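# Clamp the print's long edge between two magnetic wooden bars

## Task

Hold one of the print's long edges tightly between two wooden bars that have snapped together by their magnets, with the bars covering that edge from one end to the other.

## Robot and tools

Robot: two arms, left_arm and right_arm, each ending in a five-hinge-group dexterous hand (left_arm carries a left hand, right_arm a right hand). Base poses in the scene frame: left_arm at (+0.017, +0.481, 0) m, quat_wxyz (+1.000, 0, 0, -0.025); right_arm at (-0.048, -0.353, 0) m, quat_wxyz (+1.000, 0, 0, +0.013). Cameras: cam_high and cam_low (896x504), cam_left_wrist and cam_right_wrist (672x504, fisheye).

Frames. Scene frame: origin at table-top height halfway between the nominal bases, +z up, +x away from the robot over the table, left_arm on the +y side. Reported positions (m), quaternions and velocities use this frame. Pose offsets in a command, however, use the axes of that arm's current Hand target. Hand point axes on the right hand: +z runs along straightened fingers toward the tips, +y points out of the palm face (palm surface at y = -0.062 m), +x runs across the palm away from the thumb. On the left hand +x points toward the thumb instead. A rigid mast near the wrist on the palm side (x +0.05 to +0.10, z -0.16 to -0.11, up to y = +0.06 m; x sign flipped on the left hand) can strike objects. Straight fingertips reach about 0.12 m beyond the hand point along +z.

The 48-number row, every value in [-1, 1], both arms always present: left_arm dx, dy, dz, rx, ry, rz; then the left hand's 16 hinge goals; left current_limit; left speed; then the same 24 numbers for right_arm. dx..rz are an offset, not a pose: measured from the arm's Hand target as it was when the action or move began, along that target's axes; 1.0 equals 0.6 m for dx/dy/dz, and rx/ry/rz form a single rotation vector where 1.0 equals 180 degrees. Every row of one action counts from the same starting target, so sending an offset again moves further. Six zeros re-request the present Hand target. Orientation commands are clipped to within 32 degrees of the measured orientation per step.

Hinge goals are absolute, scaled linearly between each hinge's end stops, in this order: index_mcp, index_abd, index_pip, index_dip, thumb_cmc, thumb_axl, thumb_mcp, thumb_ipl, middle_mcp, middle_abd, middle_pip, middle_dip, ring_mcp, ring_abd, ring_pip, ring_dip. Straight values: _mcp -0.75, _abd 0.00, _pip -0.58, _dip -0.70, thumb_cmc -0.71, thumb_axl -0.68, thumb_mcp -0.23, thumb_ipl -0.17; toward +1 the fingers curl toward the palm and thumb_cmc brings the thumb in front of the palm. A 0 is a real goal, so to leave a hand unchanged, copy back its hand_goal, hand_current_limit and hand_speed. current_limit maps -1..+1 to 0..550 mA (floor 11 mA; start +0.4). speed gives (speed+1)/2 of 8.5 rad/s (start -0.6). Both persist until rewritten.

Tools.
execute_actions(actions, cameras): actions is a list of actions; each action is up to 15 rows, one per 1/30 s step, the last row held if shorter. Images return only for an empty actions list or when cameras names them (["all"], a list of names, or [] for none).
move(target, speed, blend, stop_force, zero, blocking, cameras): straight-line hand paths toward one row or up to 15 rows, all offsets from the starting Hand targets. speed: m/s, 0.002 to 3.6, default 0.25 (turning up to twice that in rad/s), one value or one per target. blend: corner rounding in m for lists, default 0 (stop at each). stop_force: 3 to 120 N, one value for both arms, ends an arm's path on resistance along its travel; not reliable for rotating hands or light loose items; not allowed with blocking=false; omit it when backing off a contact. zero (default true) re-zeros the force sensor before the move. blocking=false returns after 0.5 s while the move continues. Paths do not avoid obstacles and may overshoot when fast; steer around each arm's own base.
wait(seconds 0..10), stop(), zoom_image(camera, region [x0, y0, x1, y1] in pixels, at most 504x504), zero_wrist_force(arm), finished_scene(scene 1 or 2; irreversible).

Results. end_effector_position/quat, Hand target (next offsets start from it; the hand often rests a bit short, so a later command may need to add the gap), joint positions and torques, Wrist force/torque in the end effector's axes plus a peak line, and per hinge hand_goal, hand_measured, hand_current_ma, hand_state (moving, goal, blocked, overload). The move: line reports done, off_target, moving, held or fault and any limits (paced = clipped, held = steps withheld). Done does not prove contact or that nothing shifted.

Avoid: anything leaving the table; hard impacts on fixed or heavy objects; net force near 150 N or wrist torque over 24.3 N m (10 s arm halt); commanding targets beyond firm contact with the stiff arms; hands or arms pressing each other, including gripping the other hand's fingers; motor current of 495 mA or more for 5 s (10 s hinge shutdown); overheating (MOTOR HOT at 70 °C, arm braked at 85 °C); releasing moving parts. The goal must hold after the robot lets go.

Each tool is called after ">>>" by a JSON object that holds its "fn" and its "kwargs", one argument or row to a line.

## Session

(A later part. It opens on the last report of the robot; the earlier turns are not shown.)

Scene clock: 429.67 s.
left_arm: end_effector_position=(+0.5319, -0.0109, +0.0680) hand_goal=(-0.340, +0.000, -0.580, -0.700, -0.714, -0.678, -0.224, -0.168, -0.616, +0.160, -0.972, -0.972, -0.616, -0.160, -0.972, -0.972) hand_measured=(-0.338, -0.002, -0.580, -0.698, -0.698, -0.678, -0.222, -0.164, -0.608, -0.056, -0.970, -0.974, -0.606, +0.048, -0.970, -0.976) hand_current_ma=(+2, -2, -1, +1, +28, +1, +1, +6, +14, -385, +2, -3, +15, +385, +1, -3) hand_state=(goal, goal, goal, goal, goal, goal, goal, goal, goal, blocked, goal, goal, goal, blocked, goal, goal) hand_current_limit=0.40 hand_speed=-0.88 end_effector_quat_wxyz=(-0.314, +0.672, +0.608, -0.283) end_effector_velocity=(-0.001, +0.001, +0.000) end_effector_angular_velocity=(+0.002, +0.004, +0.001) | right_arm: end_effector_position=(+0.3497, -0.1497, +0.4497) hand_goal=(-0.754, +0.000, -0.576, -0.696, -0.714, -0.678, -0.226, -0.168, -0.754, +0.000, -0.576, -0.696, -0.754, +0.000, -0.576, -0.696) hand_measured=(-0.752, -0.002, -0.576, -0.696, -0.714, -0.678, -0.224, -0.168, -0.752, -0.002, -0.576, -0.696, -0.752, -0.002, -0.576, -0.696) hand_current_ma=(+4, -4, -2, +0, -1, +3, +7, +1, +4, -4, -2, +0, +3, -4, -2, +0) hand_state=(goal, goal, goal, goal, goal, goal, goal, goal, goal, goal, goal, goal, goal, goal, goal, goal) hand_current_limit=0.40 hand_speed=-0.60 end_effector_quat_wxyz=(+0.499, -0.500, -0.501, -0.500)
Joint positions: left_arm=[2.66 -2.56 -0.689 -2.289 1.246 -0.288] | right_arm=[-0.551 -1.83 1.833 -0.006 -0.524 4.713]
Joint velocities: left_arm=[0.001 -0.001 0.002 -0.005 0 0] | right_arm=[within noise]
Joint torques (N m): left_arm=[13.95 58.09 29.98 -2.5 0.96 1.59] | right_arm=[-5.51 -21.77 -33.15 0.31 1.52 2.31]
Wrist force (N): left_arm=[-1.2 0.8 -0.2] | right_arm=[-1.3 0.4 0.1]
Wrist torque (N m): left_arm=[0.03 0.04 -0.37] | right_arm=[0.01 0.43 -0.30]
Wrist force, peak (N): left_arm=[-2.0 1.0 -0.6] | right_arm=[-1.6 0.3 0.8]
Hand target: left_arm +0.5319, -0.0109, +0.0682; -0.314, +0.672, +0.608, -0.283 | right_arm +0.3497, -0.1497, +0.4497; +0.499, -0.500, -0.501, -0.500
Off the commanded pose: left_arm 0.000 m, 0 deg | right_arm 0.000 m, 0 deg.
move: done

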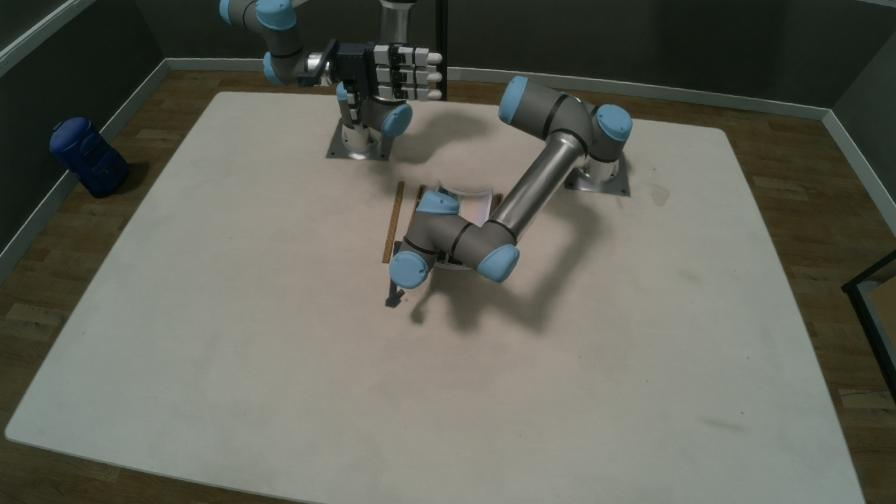

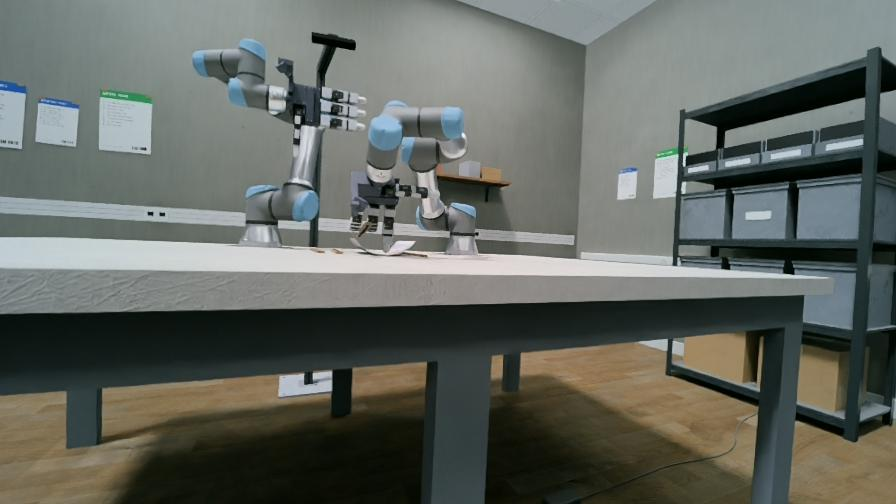

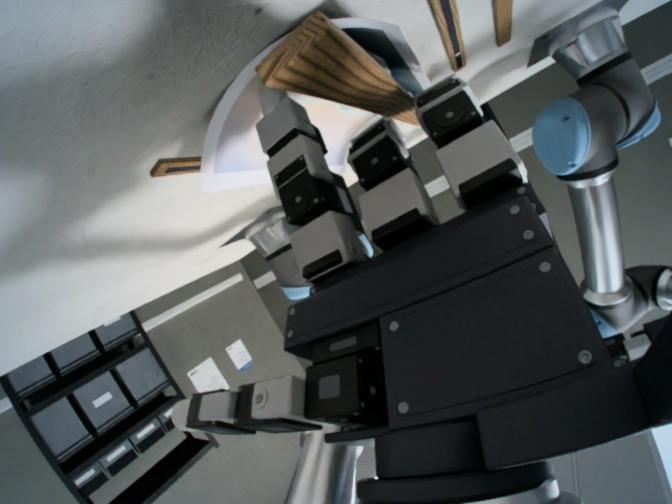

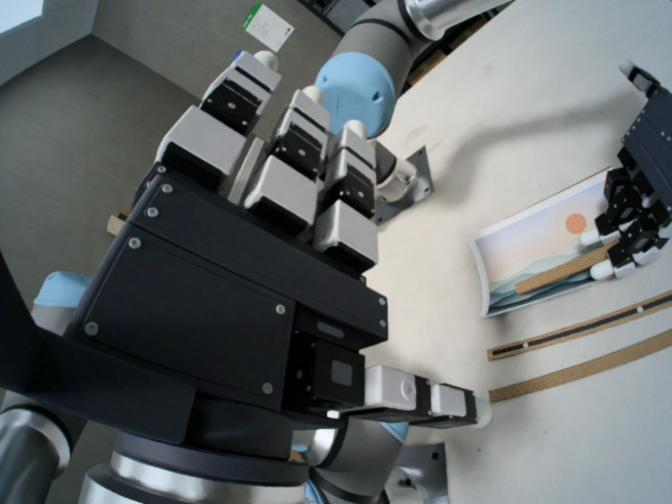

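>>> {"fn": "move", "kwargs": {
  "target": [-0.01677,-0.11733,0.13987, 0,0,0, -0.339,0,-0.58,-0.70,-0.714,-0.678,-0.2247,-0.1676,-0.6164,0.16,-0.971,-0.971,-0.6164,-0.16,-0.971,-0.971,0.4,-0.88, 0,0,0,0,0,0, -0.754,0,-0.576,-0.696,-0.714,-0.678,-0.226,-0.168,-0.754,0,-0.576,-0.696,-0.754,0,-0.576,-0.696,0.4,-0.6],
  "speed": 0.06
}}

>>> {"fn": "move", "kwargs": {
  "target": [0,0.0230,0.0193, 0,0,0, -0.339,0,-0.58,-0.70,-0.714,-0.678,-0.2247,-0.1676,-0.6164,0.16,-0.971,-0.971,-0.6164,-0.16,-0.971,-0.971,0.4,-0.88, 0,0,0,0,0,0, -0.754,0,-0.576,-0.696,-0.714,-0.678,-0.226,-0.168,-0.754,0,-0.576,-0.696,-0.754,0,-0.576,-0.696,0.4,-0.6],
  "speed": 0.008,
  "stop_force": 3,
  "cameras": ["all"]
}}

>>> {"fn": "zoom_image", "kwargs": {
  "camera": "cam_right_wrist",
  "region": [440, 110, 672, 310]
}}

>>> {"fn": "zoom_image", "kwargs": {
  "camera": "cam_high",
  "region": [410, 170, 510, 290]
}}

Scene clock: 434.27 s.
left_arm: end_effector_position=(+0.4219, -0.0100, +0.0683) hand_goal=(-0.340, +0.000, -0.580, -0.700, -0.714, -0.678, -0.224, -0.168, -0.616, +0.160, -0.972, -0.972, -0.616, -0.160, -0.972, -0.972) hand_measured=(-0.338, -0.002, -0.580, -0.698, -0.698, -0.678, -0.222, -0.164, -0.608, -0.056, -0.970, -0.974, -0.606, +0.048, -0.970, -0.976) hand_current_ma=(+3, -2, -1, +1, +28, +1, +1, +6, +14, -385, +2, -3, +15, +385, +1, -3) hand_state=(goal, goal, goal, goal, goal, goal, goal, goal, goal, blocked, goal, goal, goal, blocked, goal, goal) hand_current_limit=0.40 hand_speed=-0.88 end_effector_quat_wxyz=(-0.314, +0.672, +0.608, -0.283) | right_arm: end_effector_position=(+0.3497, -0.1497, +0.4497) hand_goal=(-0.754, +0.000, -0.576, -0.696, -0.714, -0.678, -0.226, -0.168, -0.754, +0.000, -0.576, -0.696, -0.754, +0.000, -0.576, -0.696) hand_measured=(-0.752, -0.002, -0.576, -0.696, -0.714, -0.678, -0.224, -0.168, -0.752, -0.002, -0.576, -0.696, -0.752, -0.002, -0.576, -0.696) hand_current_ma=(+4, -4, -2, +0, -1, +3, +7, +1, +4, -4, -2, +0, +3, -4, -2, +0) hand_state=(goal, goal, goal, goal, goal, goal, goal, goal, goal, goal, goal, goal, goal, goal, goal, goal) hand_current_limit=0.40 hand_speed=-0.60 end_effector_quat_wxyz=(+0.499, -0.500, -0.501, -0.500)
Joint positions: left_arm=[2.585 -2.315 -1.144 -2.059 1.191 -0.343] | right_arm=[-0.551 -1.83 1.833 -0.006 -0.524 4.713]
Joint torques (N m): left_arm=[13.97 35.39 22.12 -2.41 1.16 1.78] | right_arm=[-5.28 -21.72 -32.29 0.22 1.5 2.39]
Wrist force (N): left_arm=[-1.2 1.0 -0.4] | right_arm=[-1.3 0.2 0.2]
Wrist torque (N m): left_arm=[0.10 0.04 -0.33] | right_arm=[-0.02 0.44 -0.31]
Wrist force, peak (N): left_arm=[-0.7 1.5 -1.0] | right_arm=[-1.7 0.3 0.6]
Hand target: left_arm +0.4219, -0.0099, +0.0681; -0.314, +0.672, +0.608, -0.283 | right_arm +0.3497, -0.1497, +0.4497; +0.499, -0.500, -0.501, -0.500
Off the commanded pose: left_arm 0.000 m, 0 deg | right_arm 0.000 m, 0 deg.
move: done

Scene clock: 436.20 s.
left_arm: end_effector_position=(+0.4219, -0.0098, +0.0616) hand_goal=(-0.340, +0.000, -0.580, -0.700, -0.714, -0.678, -0.224, -0.168, -0.616, +0.160, -0.972, -0.972, -0.616, -0.160, -0.972, -0.972) hand_measured=(-0.338, -0.002, -0.580, -0.698, -0.698, -0.678, -0.222, -0.164, -0.608, -0.056, -0.970, -0.974, -0.606, +0.048, -0.970, -0.976) hand_current_ma=(+2, -2, -1, +1, +28, +1, +1, +6, +14, -385, +2, -3, +15, +385, +1, -3) hand_state=(goal, goal, goal, goal, goal, goal, goal, goal, goal, blocked, goal, goal, goal, blocked, goal, goal) hand_current_limit=0.40 hand_speed=-0.88 end_effector_quat_wxyz=(-0.314, +0.672, +0.608, -0.283) | right_arm: end_effector_position=(+0.3497, -0.1497, +0.4497) hand_goal=(-0.754, +0.000, -0.576, -0.696, -0.714, -0.678, -0.226, -0.168, -0.754, +0.000, -0.576, -0.696, -0.754, +0.000, -0.576, -0.696) hand_measured=(-0.752, -0.002, -0.576, -0.696, -0.714, -0.678, -0.224, -0.168, -0.752, -0.002, -0.576, -0.696, -0.752, -0.002, -0.576, -0.696) hand_current_ma=(+4, -4, -2, +0, -1, +3, +7, +1, +4, -4, -2, +0, +3, -4, -2, +0) hand_state=(goal, goal, goal, goal, goal, goal, goal, goal, goal, goal, goal, goal, goal, goal, goal, goal) hand_current_limit=0.40 hand_speed=-0.60 end_effector_quat_wxyz=(+0.499, -0.500, -0.501, -0.500)
Joint positions: left_arm=[2.585 -2.32 -1.152 -2.046 1.191 -0.343] | right_arm=[-0.551 -1.83 1.833 -0.006 -0.524 4.713]
Joint torques (N m): left_arm=[9.08 58.79 26.74 -2.14 0.92 1.8] | right_arm=[-5.8 -21.6 -33 0.27 1.43 2.42]
Wrist force (N): left_arm=[-1.0 -1.2 -3.4] | right_arm=[-1.7 0.3 0.3]
Wrist torque (N m): left_arm=[0.29 0.07 -0.35] | right_arm=[-0.01 0.48 -0.34]
Wrist force, peak (N): left_arm=[-1.0 -4.1 -6.9] | right_arm=[-1.8 0.3 0.3]
Hand target: left_arm +0.4219, -0.0098, +0.0616; -0.314, +0.672, +0.608, -0.283 (not the last commanded pose) | right_arm +0.3497, -0.1497, +0.4497; +0.499, -0.500, -0.501, -0.500
Off the commanded pose: left_arm 0.011 m, 0 deg | right_arm 0.000 m, 0 deg.
move: contact (left_arm)

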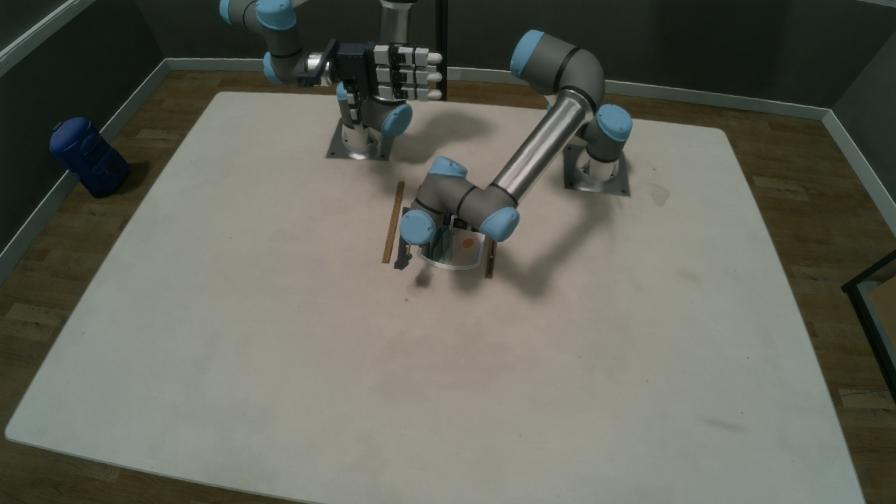

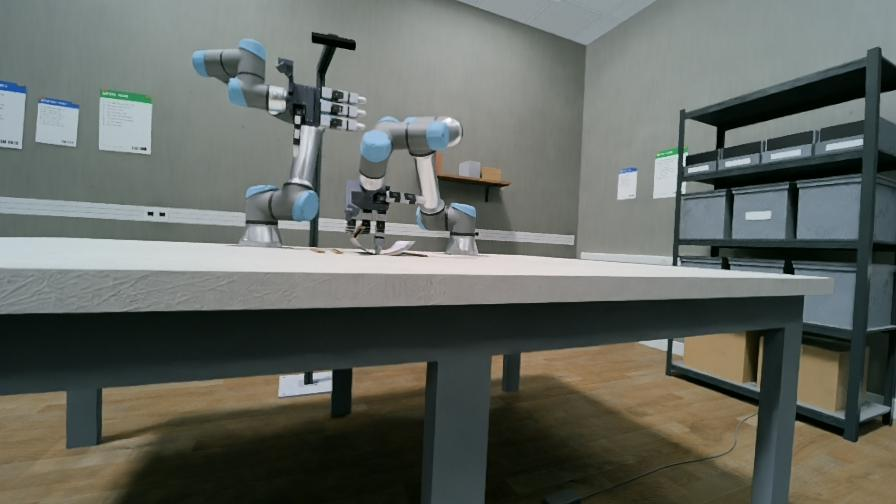

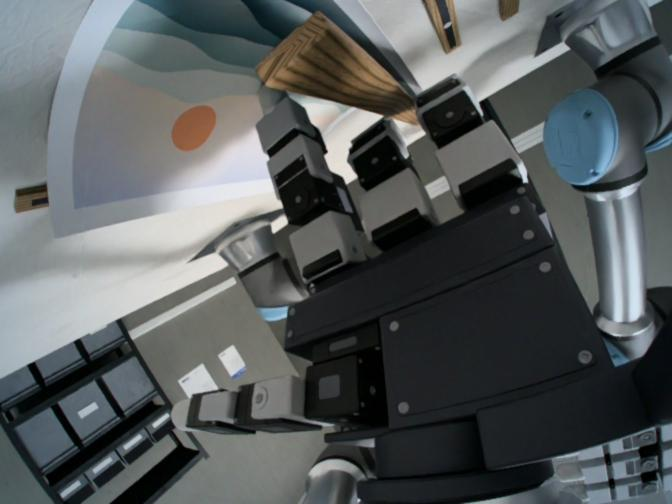

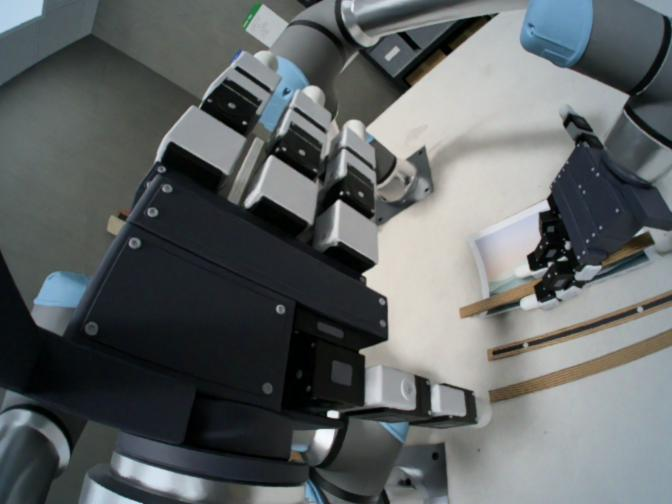

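Scaled by 2.172 from the camera's 672x504 image, which has a finer 960x720 frame.

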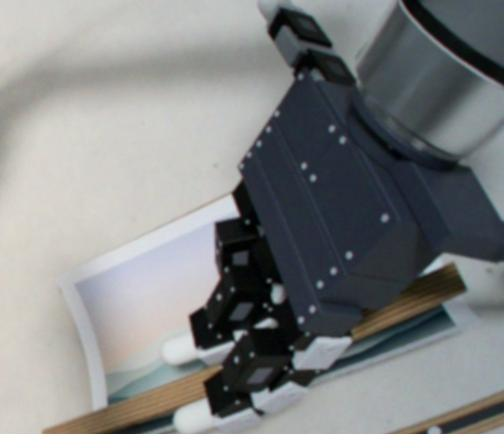

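Scaled by 4.200.

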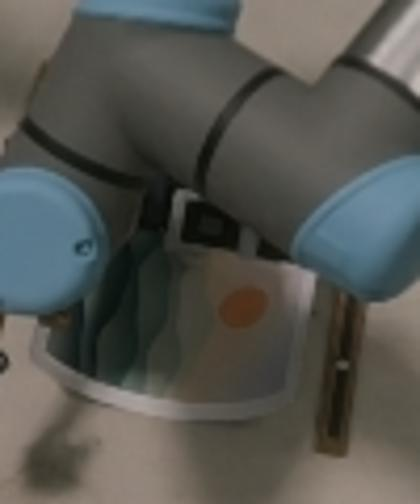

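>>> {"fn": "move", "kwargs": {
  "target": [0.0257,-0.0016,0.0020, 0,0,0, -0.339,0,-0.58,-0.70,-0.714,-0.678,-0.2247,-0.1676,-0.6164,0.16,-0.971,-0.971,-0.6164,-0.16,-0.971,-0.971,0.4,-0.88, 0,0,0,0,0,0, -0.754,0,-0.576,-0.696,-0.714,-0.678,-0.226,-0.168,-0.754,0,-0.576,-0.696,-0.754,0,-0.576,-0.696,0.4,-0.6],
  "speed": 0.015,
  "cameras": ["cam_high", "cam_right_wrist", "cam_left_wrist"]
}}

>>> {"fn": "zoom_image", "kwargs": {
  "camera": "cam_high",
  "region": [410, 170, 510, 290]
}}

>>> {"fn": "zoom_image", "kwargs": {
  "camera": "cam_right_wrist",
  "region": [440, 110, 672, 310]
}}

Scene clock: 438.27 s.
left_arm: end_effector_position=(+0.4220, +0.0058, +0.0616) hand_goal=(-0.340, +0.000, -0.580, -0.700, -0.714, -0.678, -0.224, -0.168, -0.616, +0.160, -0.972, -0.972, -0.616, -0.160, -0.972, -0.972) hand_measured=(-0.340, +0.018, -0.580, -0.700, -0.698, -0.678, -0.222, -0.164, -0.608, -0.056, -0.970, -0.974, -0.606, +0.048, -0.970, -0.976) hand_current_ma=(+1, +28, +0, +1, +28, +1, +1, +6, +14, -385, +2, -3, +15, +385, +1, -3) hand_state=(goal, goal, goal, goal, goal, goal, goal, goal, goal, blocked, goal, goal, goal, blocked, goal, goal) hand_current_limit=0.40 hand_speed=-0.88 end_effector_quat_wxyz=(-0.314, +0.672, +0.608, -0.283) | right_arm: end_effector_position=(+0.3497, -0.1497, +0.4497) hand_goal=(-0.754, +0.000, -0.576, -0.696, -0.714, -0.678, -0.226, -0.168, -0.754, +0.000, -0.576, -0.696, -0.754, +0.000, -0.576, -0.696) hand_measured=(-0.752, -0.002, -0.576, -0.696, -0.714, -0.678, -0.224, -0.168, -0.752, -0.002, -0.576, -0.696, -0.752, -0.002, -0.576, -0.696) hand_current_ma=(+4, -4, -2, +0, -1, +3, +7, +1, +4, -4, -2, +0, +3, -4, -2, +0) hand_state=(goal, goal, goal, goal, goal, goal, goal, goal, goal, goal, goal, goal, goal, goal, goal, goal) hand_current_limit=0.40 hand_speed=-0.60 end_effector_quat_wxyz=(+0.499, -0.500, -0.501, -0.500)
Joint positions: left_arm=[2.603 -2.294 -1.198 -2.031 1.204 -0.33] | right_arm=[-0.551 -1.83 1.833 -0.006 -0.524 4.713]
Joint torques (N m): left_arm=[-0.89 40.15 26.71 1.68 -0.46 0.08] | right_arm=[-5.07 -21.14 -33.32 0.17 1.42 2.44]
Wrist force (N): left_arm=[-1.3 0.0 -1.2] | right_arm=[-1.7 0.4 0.3]
Wrist torque (N m): left_arm=[0.15 -0.02 -0.43] | right_arm=[0.00 0.49 -0.34]
Wrist force, peak (N): left_arm=[-1.0 -1.6 -3.7] | right_arm=[-1.7 0.4 0.3]
Hand target: left_arm +0.4219, +0.0056, +0.0615; -0.314, +0.672, +0.608, -0.283 | right_arm +0.3497, -0.1497, +0.4497; +0.499, -0.500, -0.501, -0.500
Off the commanded pose: left_arm 0.000 m, 0 deg | right_arm 0.000 m, 0 deg.
move: done
Images, in order (width x height): cam_high 896x504, cam_left_wrist 672x504, cam_right_wrist 672x504.

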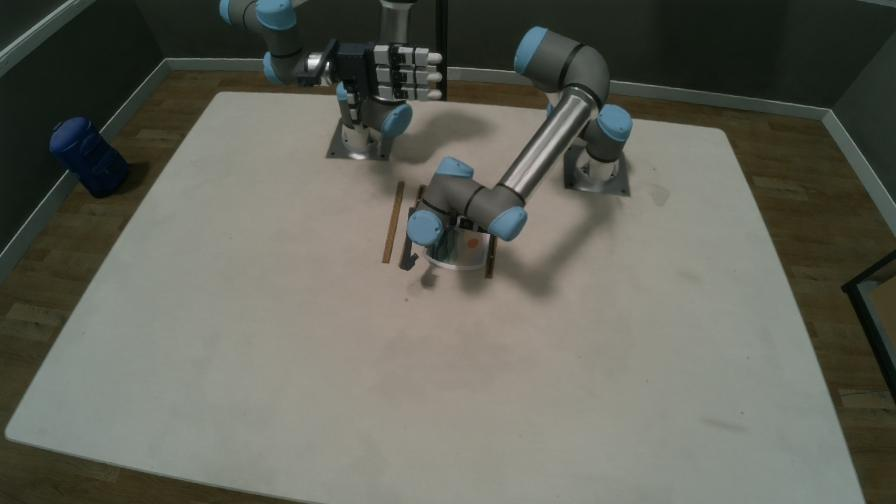

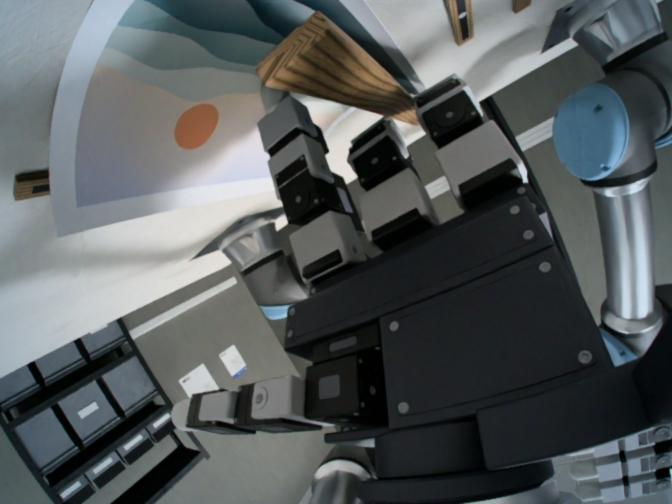

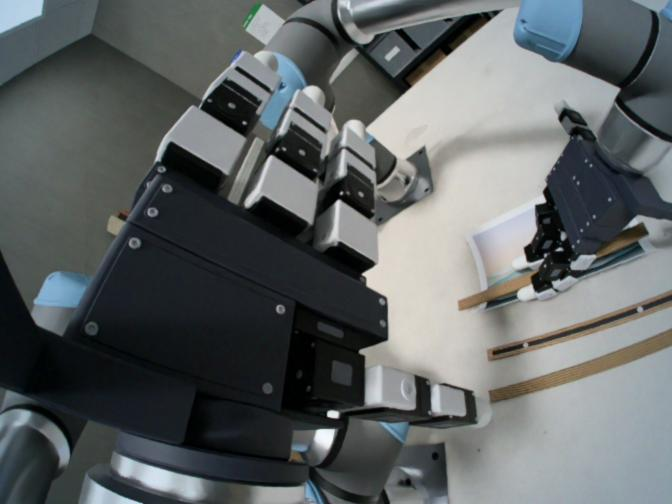

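Scaled by 4.200.

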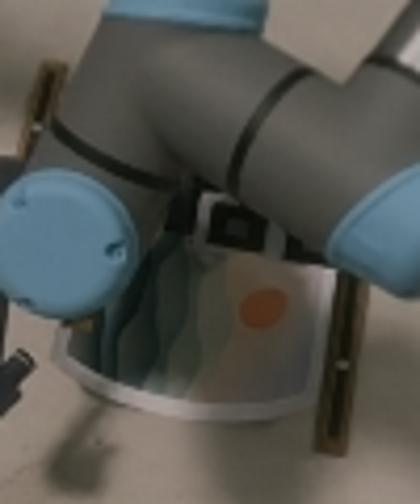

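Scaled by 2.172 from the camera's 672x504 image, which has a finer 960x720 frame.

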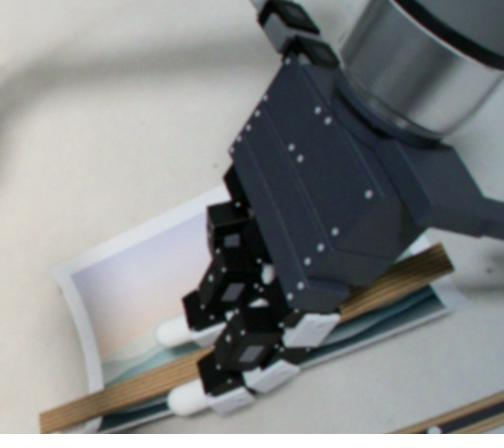

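>>> {"fn": "move", "kwargs": {
  "target": [
    [0.0041,-0.0003,0.0003, 0,0,0, -0.339,0,-0.58,-0.70,-0.714,-0.678,-0.2247,-0.1676,-0.6164,0.16,-0.971,-0.971,-0.6164,-0.16,-0.971,-0.971,0.4,-0.88, 0,0,0,0,0,0, -0.754,0,-0.576,-0.696,-0.714,-0.678,-0.226,-0.168,-0.754,0,-0.576,-0.696,-0.754,0,-0.576,-0.696,0.4,-0.6],
    [0.00425,-0.0769,-0.0640, 0,0,0, -0.973,0,-0.971,-0.696,-0.714,-0.678,-0.2247,-0.1676,-0.6164,0.16,-0.971,-0.971,-0.6164,-0.16,-0.971,-0.971,0.4,-0.88, 0,0,0,0,0,0, -0.754,0,-0.576,-0.696,-0.714,-0.678,-0.226,-0.168,-0.754,0,-0.576,-0.696,-0.754,0,-0.576,-0.696,0.4,-0.6],
    [0.26175,-0.07633,-0.08117, 0,0,0, -0.973,0,-0.971,-0.696,-0.714,-0.678,-0.2247,-0.1676,-0.6164,0.16,-0.971,-0.971,-0.6164,-0.16,-0.971,-0.971,0.4,-0.88, 0,0,0,0,0,0, -0.754,0,-0.576,-0.696,-0.714,-0.678,-0.226,-0.168,-0.754,0,-0.576,-0.696,-0.754,0,-0.576,-0.696,0.4,-0.6]
  ],
  "speed": [0.015,0.05,0.08],
  "blend": [0,0,0],
  "cameras": ["all"]
}}

>>> {"fn": "zoom_image", "kwargs": {
  "camera": "cam_right_wrist",
  "region": [440, 110, 672, 310]
}}

>>> {"fn": "zoom_image", "kwargs": {
  "camera": "cam_high",
  "region": [410, 170, 530, 290]
}}

>>> {"fn": "zoom_image", "kwargs": {
  "camera": "cam_left_wrist",
  "region": [200, 0, 560, 200]
}}

Scene clock: 446.00 s.
left_arm: end_effector_position=(+0.4456, +0.1611, +0.1282) hand_goal=(-0.974, +0.000, -0.972, -0.696, -0.714, -0.678, -0.224, -0.168, -0.616, +0.160, -0.972, -0.972, -0.616, -0.160, -0.972, -0.972) hand_measured=(-0.950, +0.002, -0.964, -0.698, -0.698, -0.678, -0.222, -0.164, -0.608, -0.056, -0.970, -0.974, -0.606, +0.048, -0.970, -0.976) hand_current_ma=(+55, +2, +10, -2, +28, +1, +1, +6, +14, -385, +2, -3, +15, +385, +1, -3) hand_state=(blocked, goal, goal, goal, goal, goal, goal, goal, goal, blocked, goal, goal, goal, blocked, goal, goal) hand_current_limit=0.40 hand_speed=-0.88 end_effector_quat_wxyz=(-0.314, +0.672, +0.608, -0.283) | right_arm: end_effector_position=(+0.3497, -0.1497, +0.4497) hand_goal=(-0.754, +0.000, -0.576, -0.696, -0.714, -0.678, -0.226, -0.168, -0.754, +0.000, -0.576, -0.696, -0.754, +0.000, -0.576, -0.696) hand_measured=(-0.752, -0.002, -0.576, -0.696, -0.714, -0.678, -0.224, -0.168, -0.752, -0.002, -0.576, -0.696, -0.752, -0.002, -0.576, -0.696) hand_current_ma=(+4, -4, -2, +0, -1, +3, +7, +1, +4, -4, -2, +0, +3, -4, -2, +0) hand_state=(goal, goal, goal, goal, goal, goal, goal, goal, goal, goal, goal, goal, goal, goal, goal, goal) hand_current_limit=0.40 hand_speed=-0.60 end_effector_quat_wxyz=(+0.499, -0.500, -0.501, -0.500)
Joint positions: left_arm=[2.822 -2.06 -1.397 -2.11 1.367 -0.176] | right_arm=[-0.551 -1.83 1.833 -0.006 -0.524 4.713]
Joint torques (N m): left_arm=[-11.96 26.85 28.95 1.27 -1.89 -2.08] | right_arm=[-6.31 -20.99 -33.11 0.2 1.6 2.3]
Wrist force (N): left_arm=[-1.4 1.0 0.0] | right_arm=[-1.6 0.4 0.3]
Wrist torque (N m): left_arm=[-0.01 0.06 -0.40] | right_arm=[0.00 0.48 -0.32]
Wrist force, peak (N): left_arm=[-1.8 -1.3 -3.6] | right_arm=[-1.8 0.3 0.4]
Hand target: left_arm +0.4455, +0.1610, +0.1281; -0.314, +0.672, +0.608, -0.283 | right_arm +0.3497, -0.1497, +0.4497; +0.499, -0.500, -0.501, -0.500
Off the commanded pose: left_arm 0.000 m, 0 deg | right_arm 0.000 m, 0 deg.
move: done

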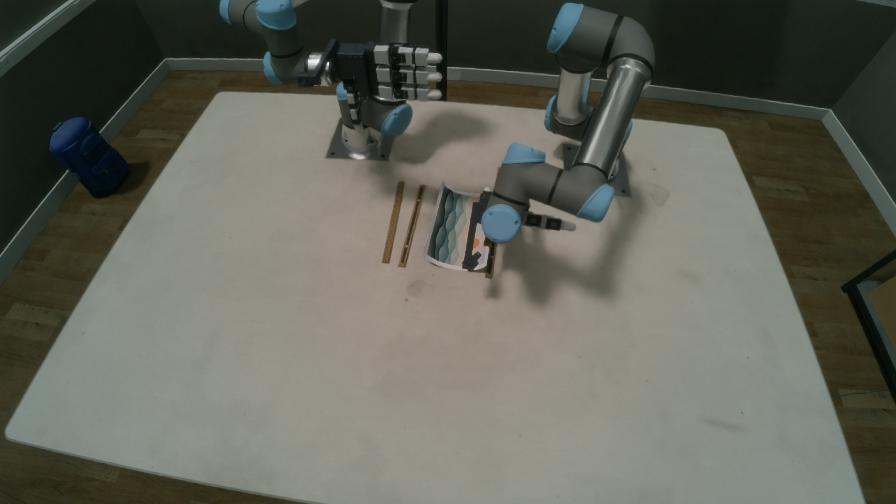

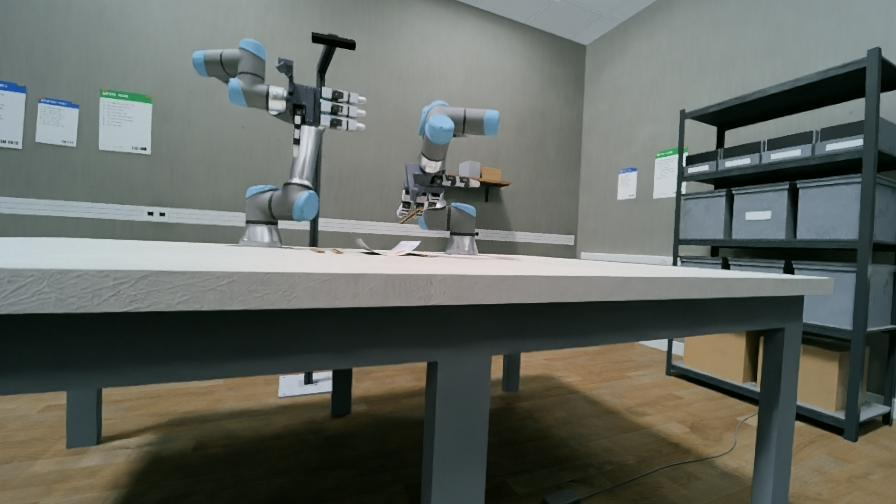

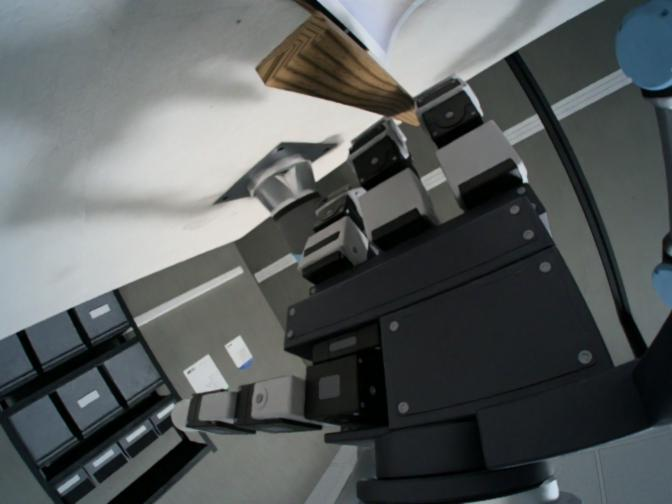

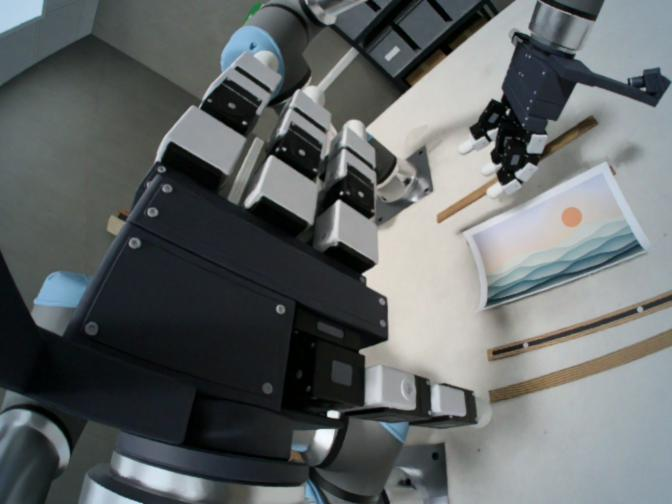

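Scaled by 2.172 from the camera's 672x504 image, which has a finer 960x720 frame.

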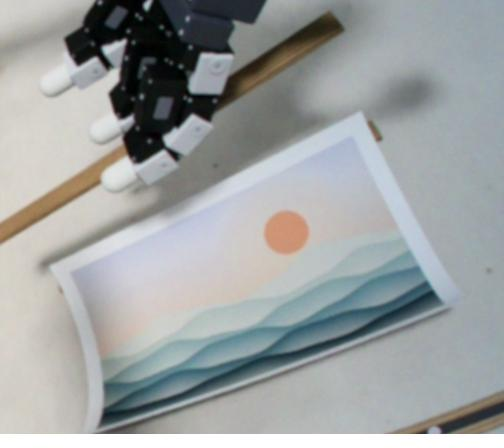

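Scaled by 4.200.

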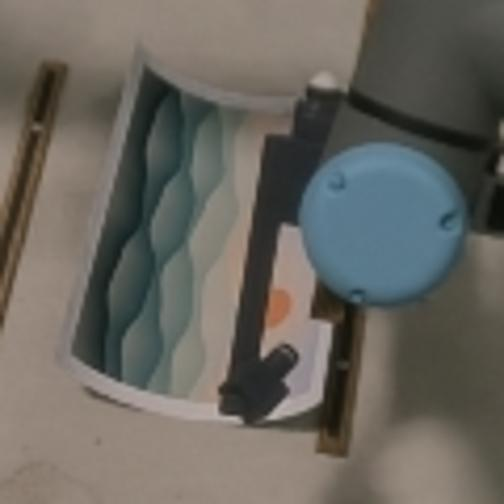

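Scaled by 1.400 from the camera's 672x504 image, which has a finer 960x720 frame.

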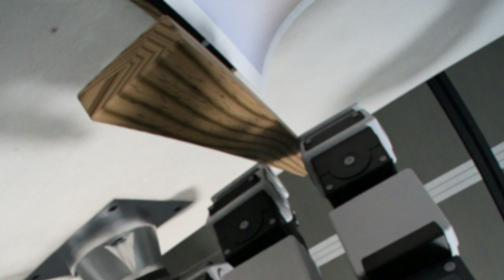

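>>> {"fn": "zoom_image", "kwargs": {
  "camera": "cam_right_wrist",
  "region": [445, 210, 505, 255]
}}

>>> {"fn": "zoom_image", "kwargs": {
  "camera": "cam_right_wrist",
  "region": [570, 140, 650, 200]
}}

>>> {"fn": "zoom_image", "kwargs": {
  "camera": "cam_high",
  "region": [470, 235, 510, 285]
}}

Scaled by 8.400 from the camera's 672x504 image, which has a finer 960x720 frame.

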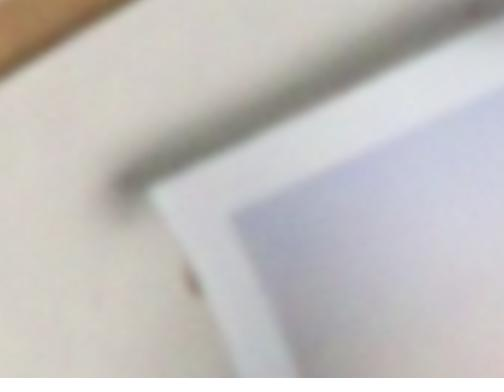

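Scaled by 6.300 from the camera's 672x504 image, which has a finer 960x720 frame.

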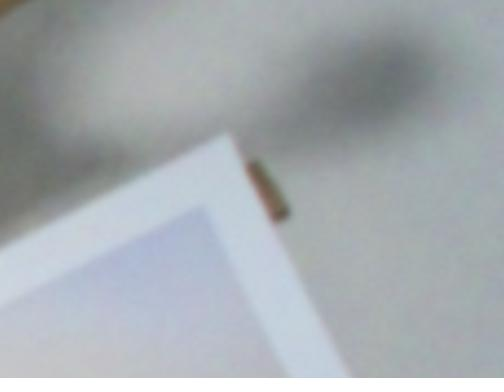

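Scaled by 10.080.

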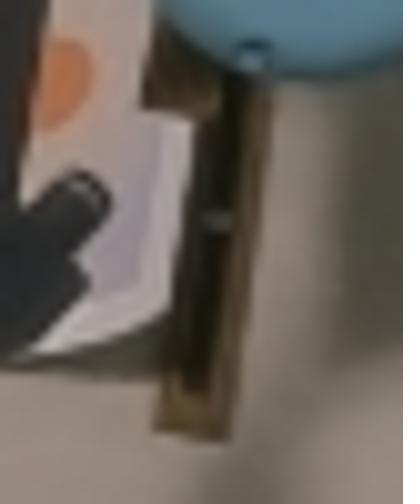

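>>> {"fn": "move", "kwargs": {
  "target": [
    [0.00775,0.08828,0.07137, 0,0,0, -0.973,0,-0.971,-0.696,-0.714,-0.678,-0.2247,-0.1676,-0.6164,0.16,-0.971,-0.971,-0.6164,-0.16,-0.971,-0.971,0.4,-0.88, 0,0,0,0,0,0, -0.754,0,-0.576,-0.696,-0.714,-0.678,-0.226,-0.168,-0.754,0,-0.576,-0.696,-0.754,0,-0.576,-0.696,0.4,-0.6],
    [0.0077,0.10872,0.0885, 0,0,0, -0.973,0,-0.971,-0.696,-0.714,-0.678,-0.2247,-0.1676,-0.6164,0.16,-0.971,-0.971,-0.6164,-0.16,-0.971,-0.971,0.4,-0.88, 0,0,0,0,0,0, -0.754,0,-0.576,-0.696,-0.714,-0.678,-0.226,-0.168,-0.754,0,-0.576,-0.696,-0.754,0,-0.576,-0.696,0.4,-0.6],
    [0.02503,0.14845,0.12413, 0,0,0, -0.973,0,-0.971,-0.696,-0.714,-0.678,-0.2247,-0.1676,-0.6164,0.16,-0.971,-0.971,-0.6164,-0.16,-0.971,-0.971,0.4,-0.88, 0,0,0,0,0,0, -0.754,0,-0.576,-0.696,-0.714,-0.678,-0.226,-0.168,-0.754,0,-0.576,-0.696,-0.754,0,-0.576,-0.696,0.4,-0.6]
  ],
  "speed": [0.04,0.02,0.015],
  "blend": [0.01,0.005,0],
  "cameras": ["all"]
}}

>>> {"fn": "zoom_image", "kwargs": {
  "camera": "cam_right_wrist",
  "region": [440, 110, 672, 310]
}}

>>> {"fn": "zoom_image", "kwargs": {
  "camera": "cam_right_wrist",
  "region": [445, 210, 505, 255]
}}

>>> {"fn": "zoom_image", "kwargs": {
  "camera": "cam_right_wrist",
  "region": [590, 150, 630, 180]
}}

>>> {"fn": "zoom_image", "kwargs": {
  "camera": "cam_high",
  "region": [470, 240, 510, 290]
}}

>>> {"fn": "zoom_image", "kwargs": {
  "camera": "cam_high",
  "region": [480, 180, 520, 220]
}}

>>> {"fn": "zoom_image", "kwargs": {
  "camera": "cam_low",
  "region": [385, 220, 455, 270]
}}

>>> {"fn": "zoom_image", "kwargs": {
  "camera": "cam_left_wrist",
  "region": [160, 0, 440, 140]
}}

Scene clock: 456.73 s.
left_arm: end_effector_position=(+0.4473, +0.1761, +0.0118) hand_goal=(-0.974, +0.000, -0.972, -0.696, -0.714, -0.678, -0.224, -0.168, -0.616, +0.160, -0.972, -0.972, -0.616, -0.160, -0.972, -0.972) hand_measured=(-0.950, +0.002, -0.964, -0.698, -0.698, -0.678, -0.222, -0.164, -0.608, -0.056, -0.970, -0.974, -0.606, +0.048, -0.970, -0.976) hand_current_ma=(+53, +2, +10, -2, +28, +1, +1, +6, +14, -385, +2, -3, +15, +385, +1, -3) hand_state=(blocked, goal, goal, goal, goal, goal, goal, goal, goal, blocked, goal, goal, goal, blocked, goal, goal) hand_current_limit=0.40 hand_speed=-0.88 end_effector_quat_wxyz=(-0.314, +0.672, +0.608, -0.283) | right_arm: end_effector_position=(+0.3497, -0.1497, +0.4497) hand_goal=(-0.754, +0.000, -0.576, -0.696, -0.714, -0.678, -0.226, -0.168, -0.754, +0.000, -0.576, -0.696, -0.754, +0.000, -0.576, -0.696) hand_measured=(-0.752, -0.002, -0.576, -0.696, -0.714, -0.678, -0.224, -0.168, -0.752, -0.002, -0.576, -0.696, -0.752, -0.002, -0.576, -0.696) hand_current_ma=(+4, -4, -2, +0, -1, +3, +7, +1, +4, -4, -2, +0, +3, -4, -2, +0) hand_state=(goal, goal, goal, goal, goal, goal, goal, goal, goal, goal, goal, goal, goal, goal, goal, goal) hand_current_limit=0.40 hand_speed=-0.60 end_effector_quat_wxyz=(+0.499, -0.500, -0.501, -0.500)
Joint positions: left_arm=[2.845 -2.165 -1.556 -1.849 1.384 -0.16] | right_arm=[-0.551 -1.83 1.833 -0.006 -0.524 4.713]
Joint torques (N m): left_arm=[7.77 39.63 22.23 -1.42 0.57 1.24] | right_arm=[-5.46 -20.76 -33.29 0.38 1.64 2.54]
Wrist force (N): left_arm=[-1.1 0.7 -0.3] | right_arm=[-1.4 0.3 0.4]
Wrist torque (N m): left_arm=[0.00 0.00 -0.43] | right_arm=[-0.03 0.44 -0.31]
Wrist force, peak (N): left_arm=[-1.7 0.9 0.0] | right_arm=[-1.6 0.4 0.4]
Hand target: left_arm +0.4473, +0.1761, +0.0120; -0.314, +0.672, +0.608, -0.283 | right_arm +0.3497, -0.1497, +0.4497; +0.499, -0.500, -0.501, -0.500
Off the commanded pose: left_arm 0.000 m, 0 deg | right_arm 0.000 m, 0 deg.
move: done; blend cut to 0.008 m at target 1

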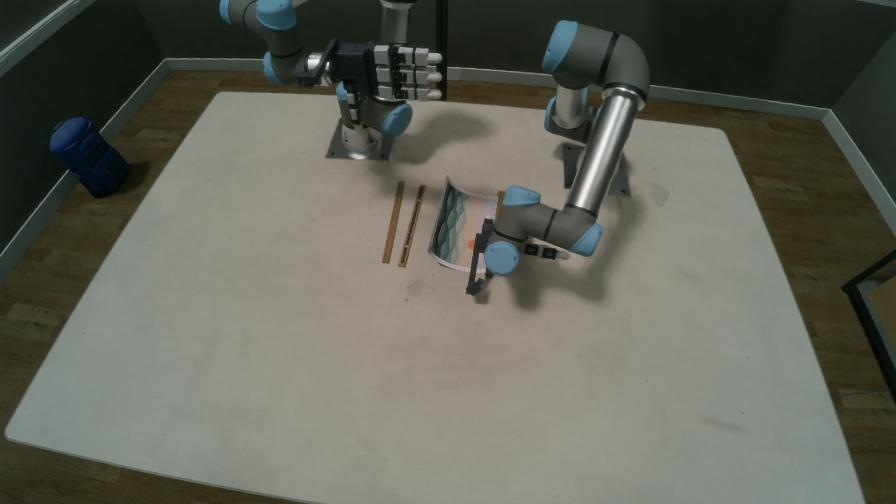

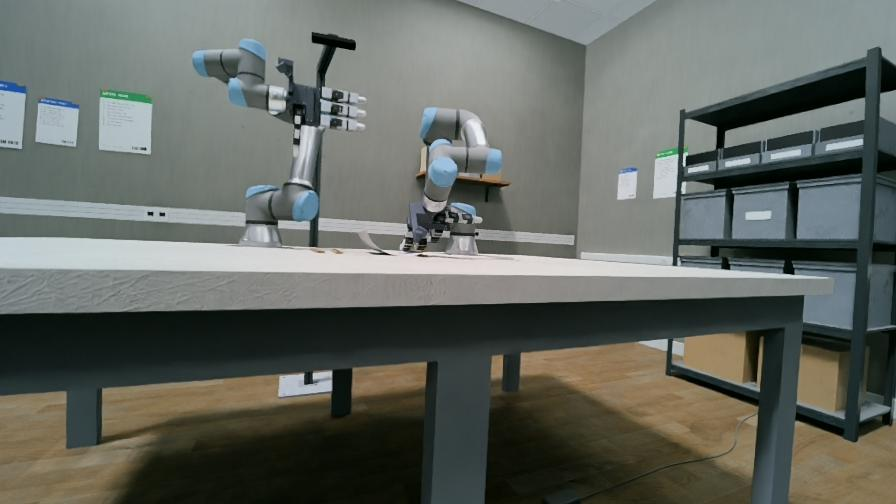

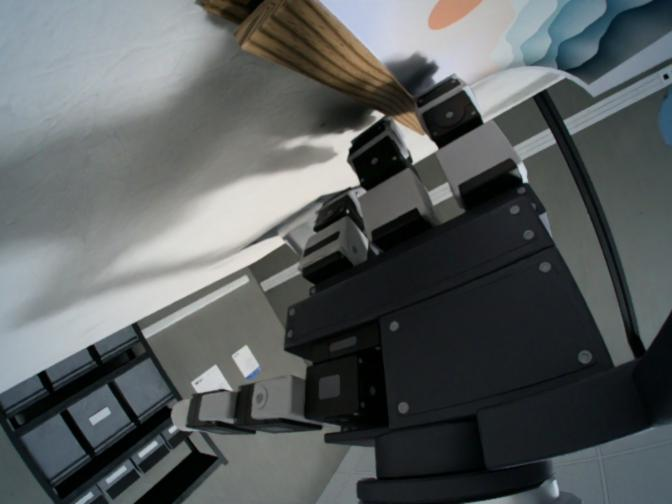

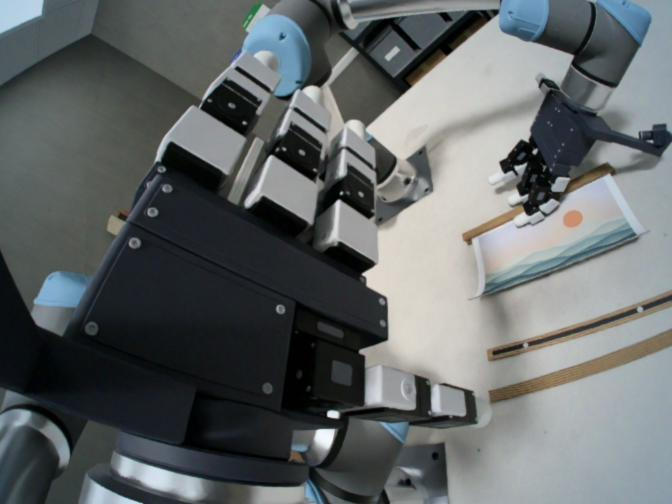

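Scaled by 2.172 from the camera's 672x504 image, which has a finer 960x720 frame.

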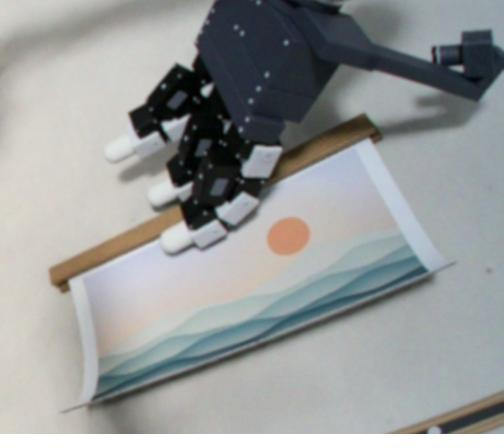

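Scaled by 8.400 from the camera's 672x504 image, which has a finer 960x720 frame.

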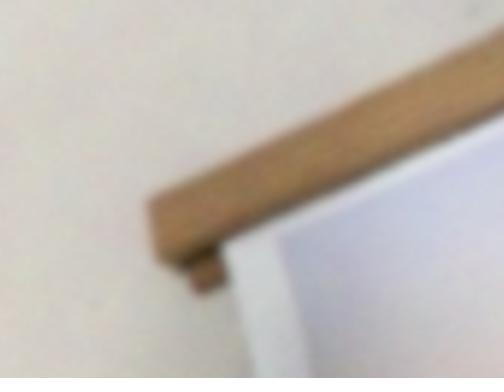

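Scaled by 12.600 from the camera's 672x504 image, which has a finer 960x720 frame.

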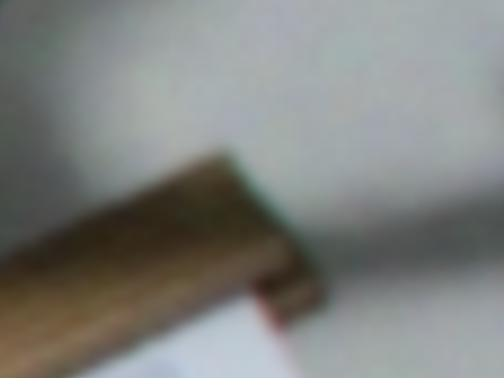

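Scaled by 10.080.

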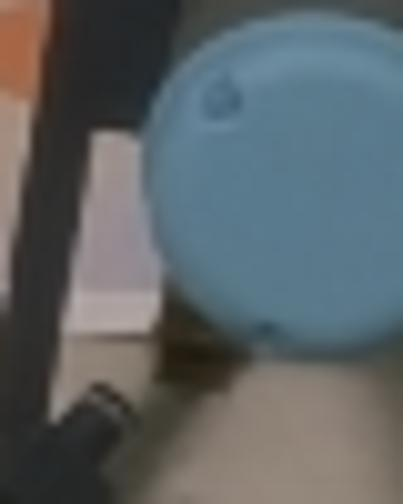

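Scaled by 12.600.

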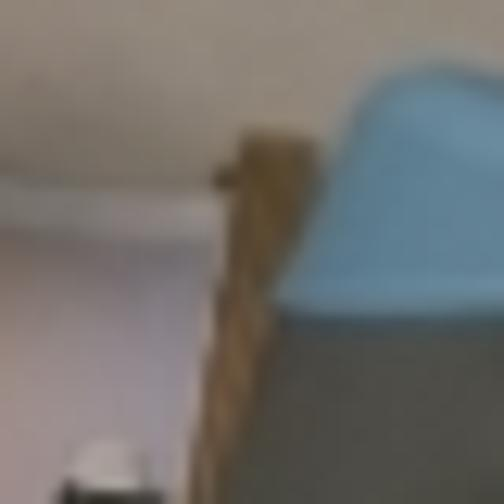

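Scaled by 7.200.

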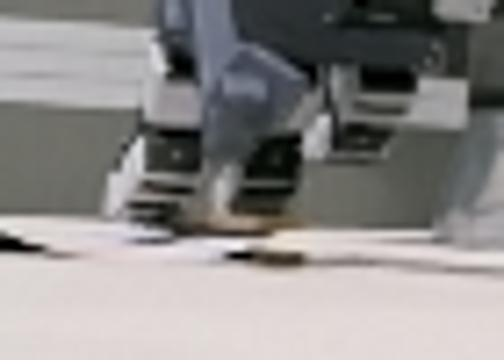

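Scaled by 1.800 from the camera's 672x504 image, which has a finer 960x720 frame.

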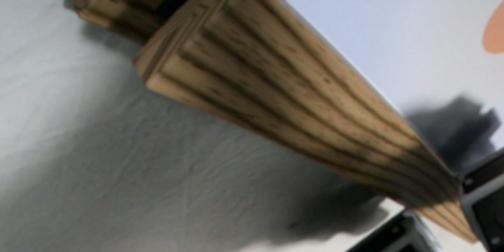

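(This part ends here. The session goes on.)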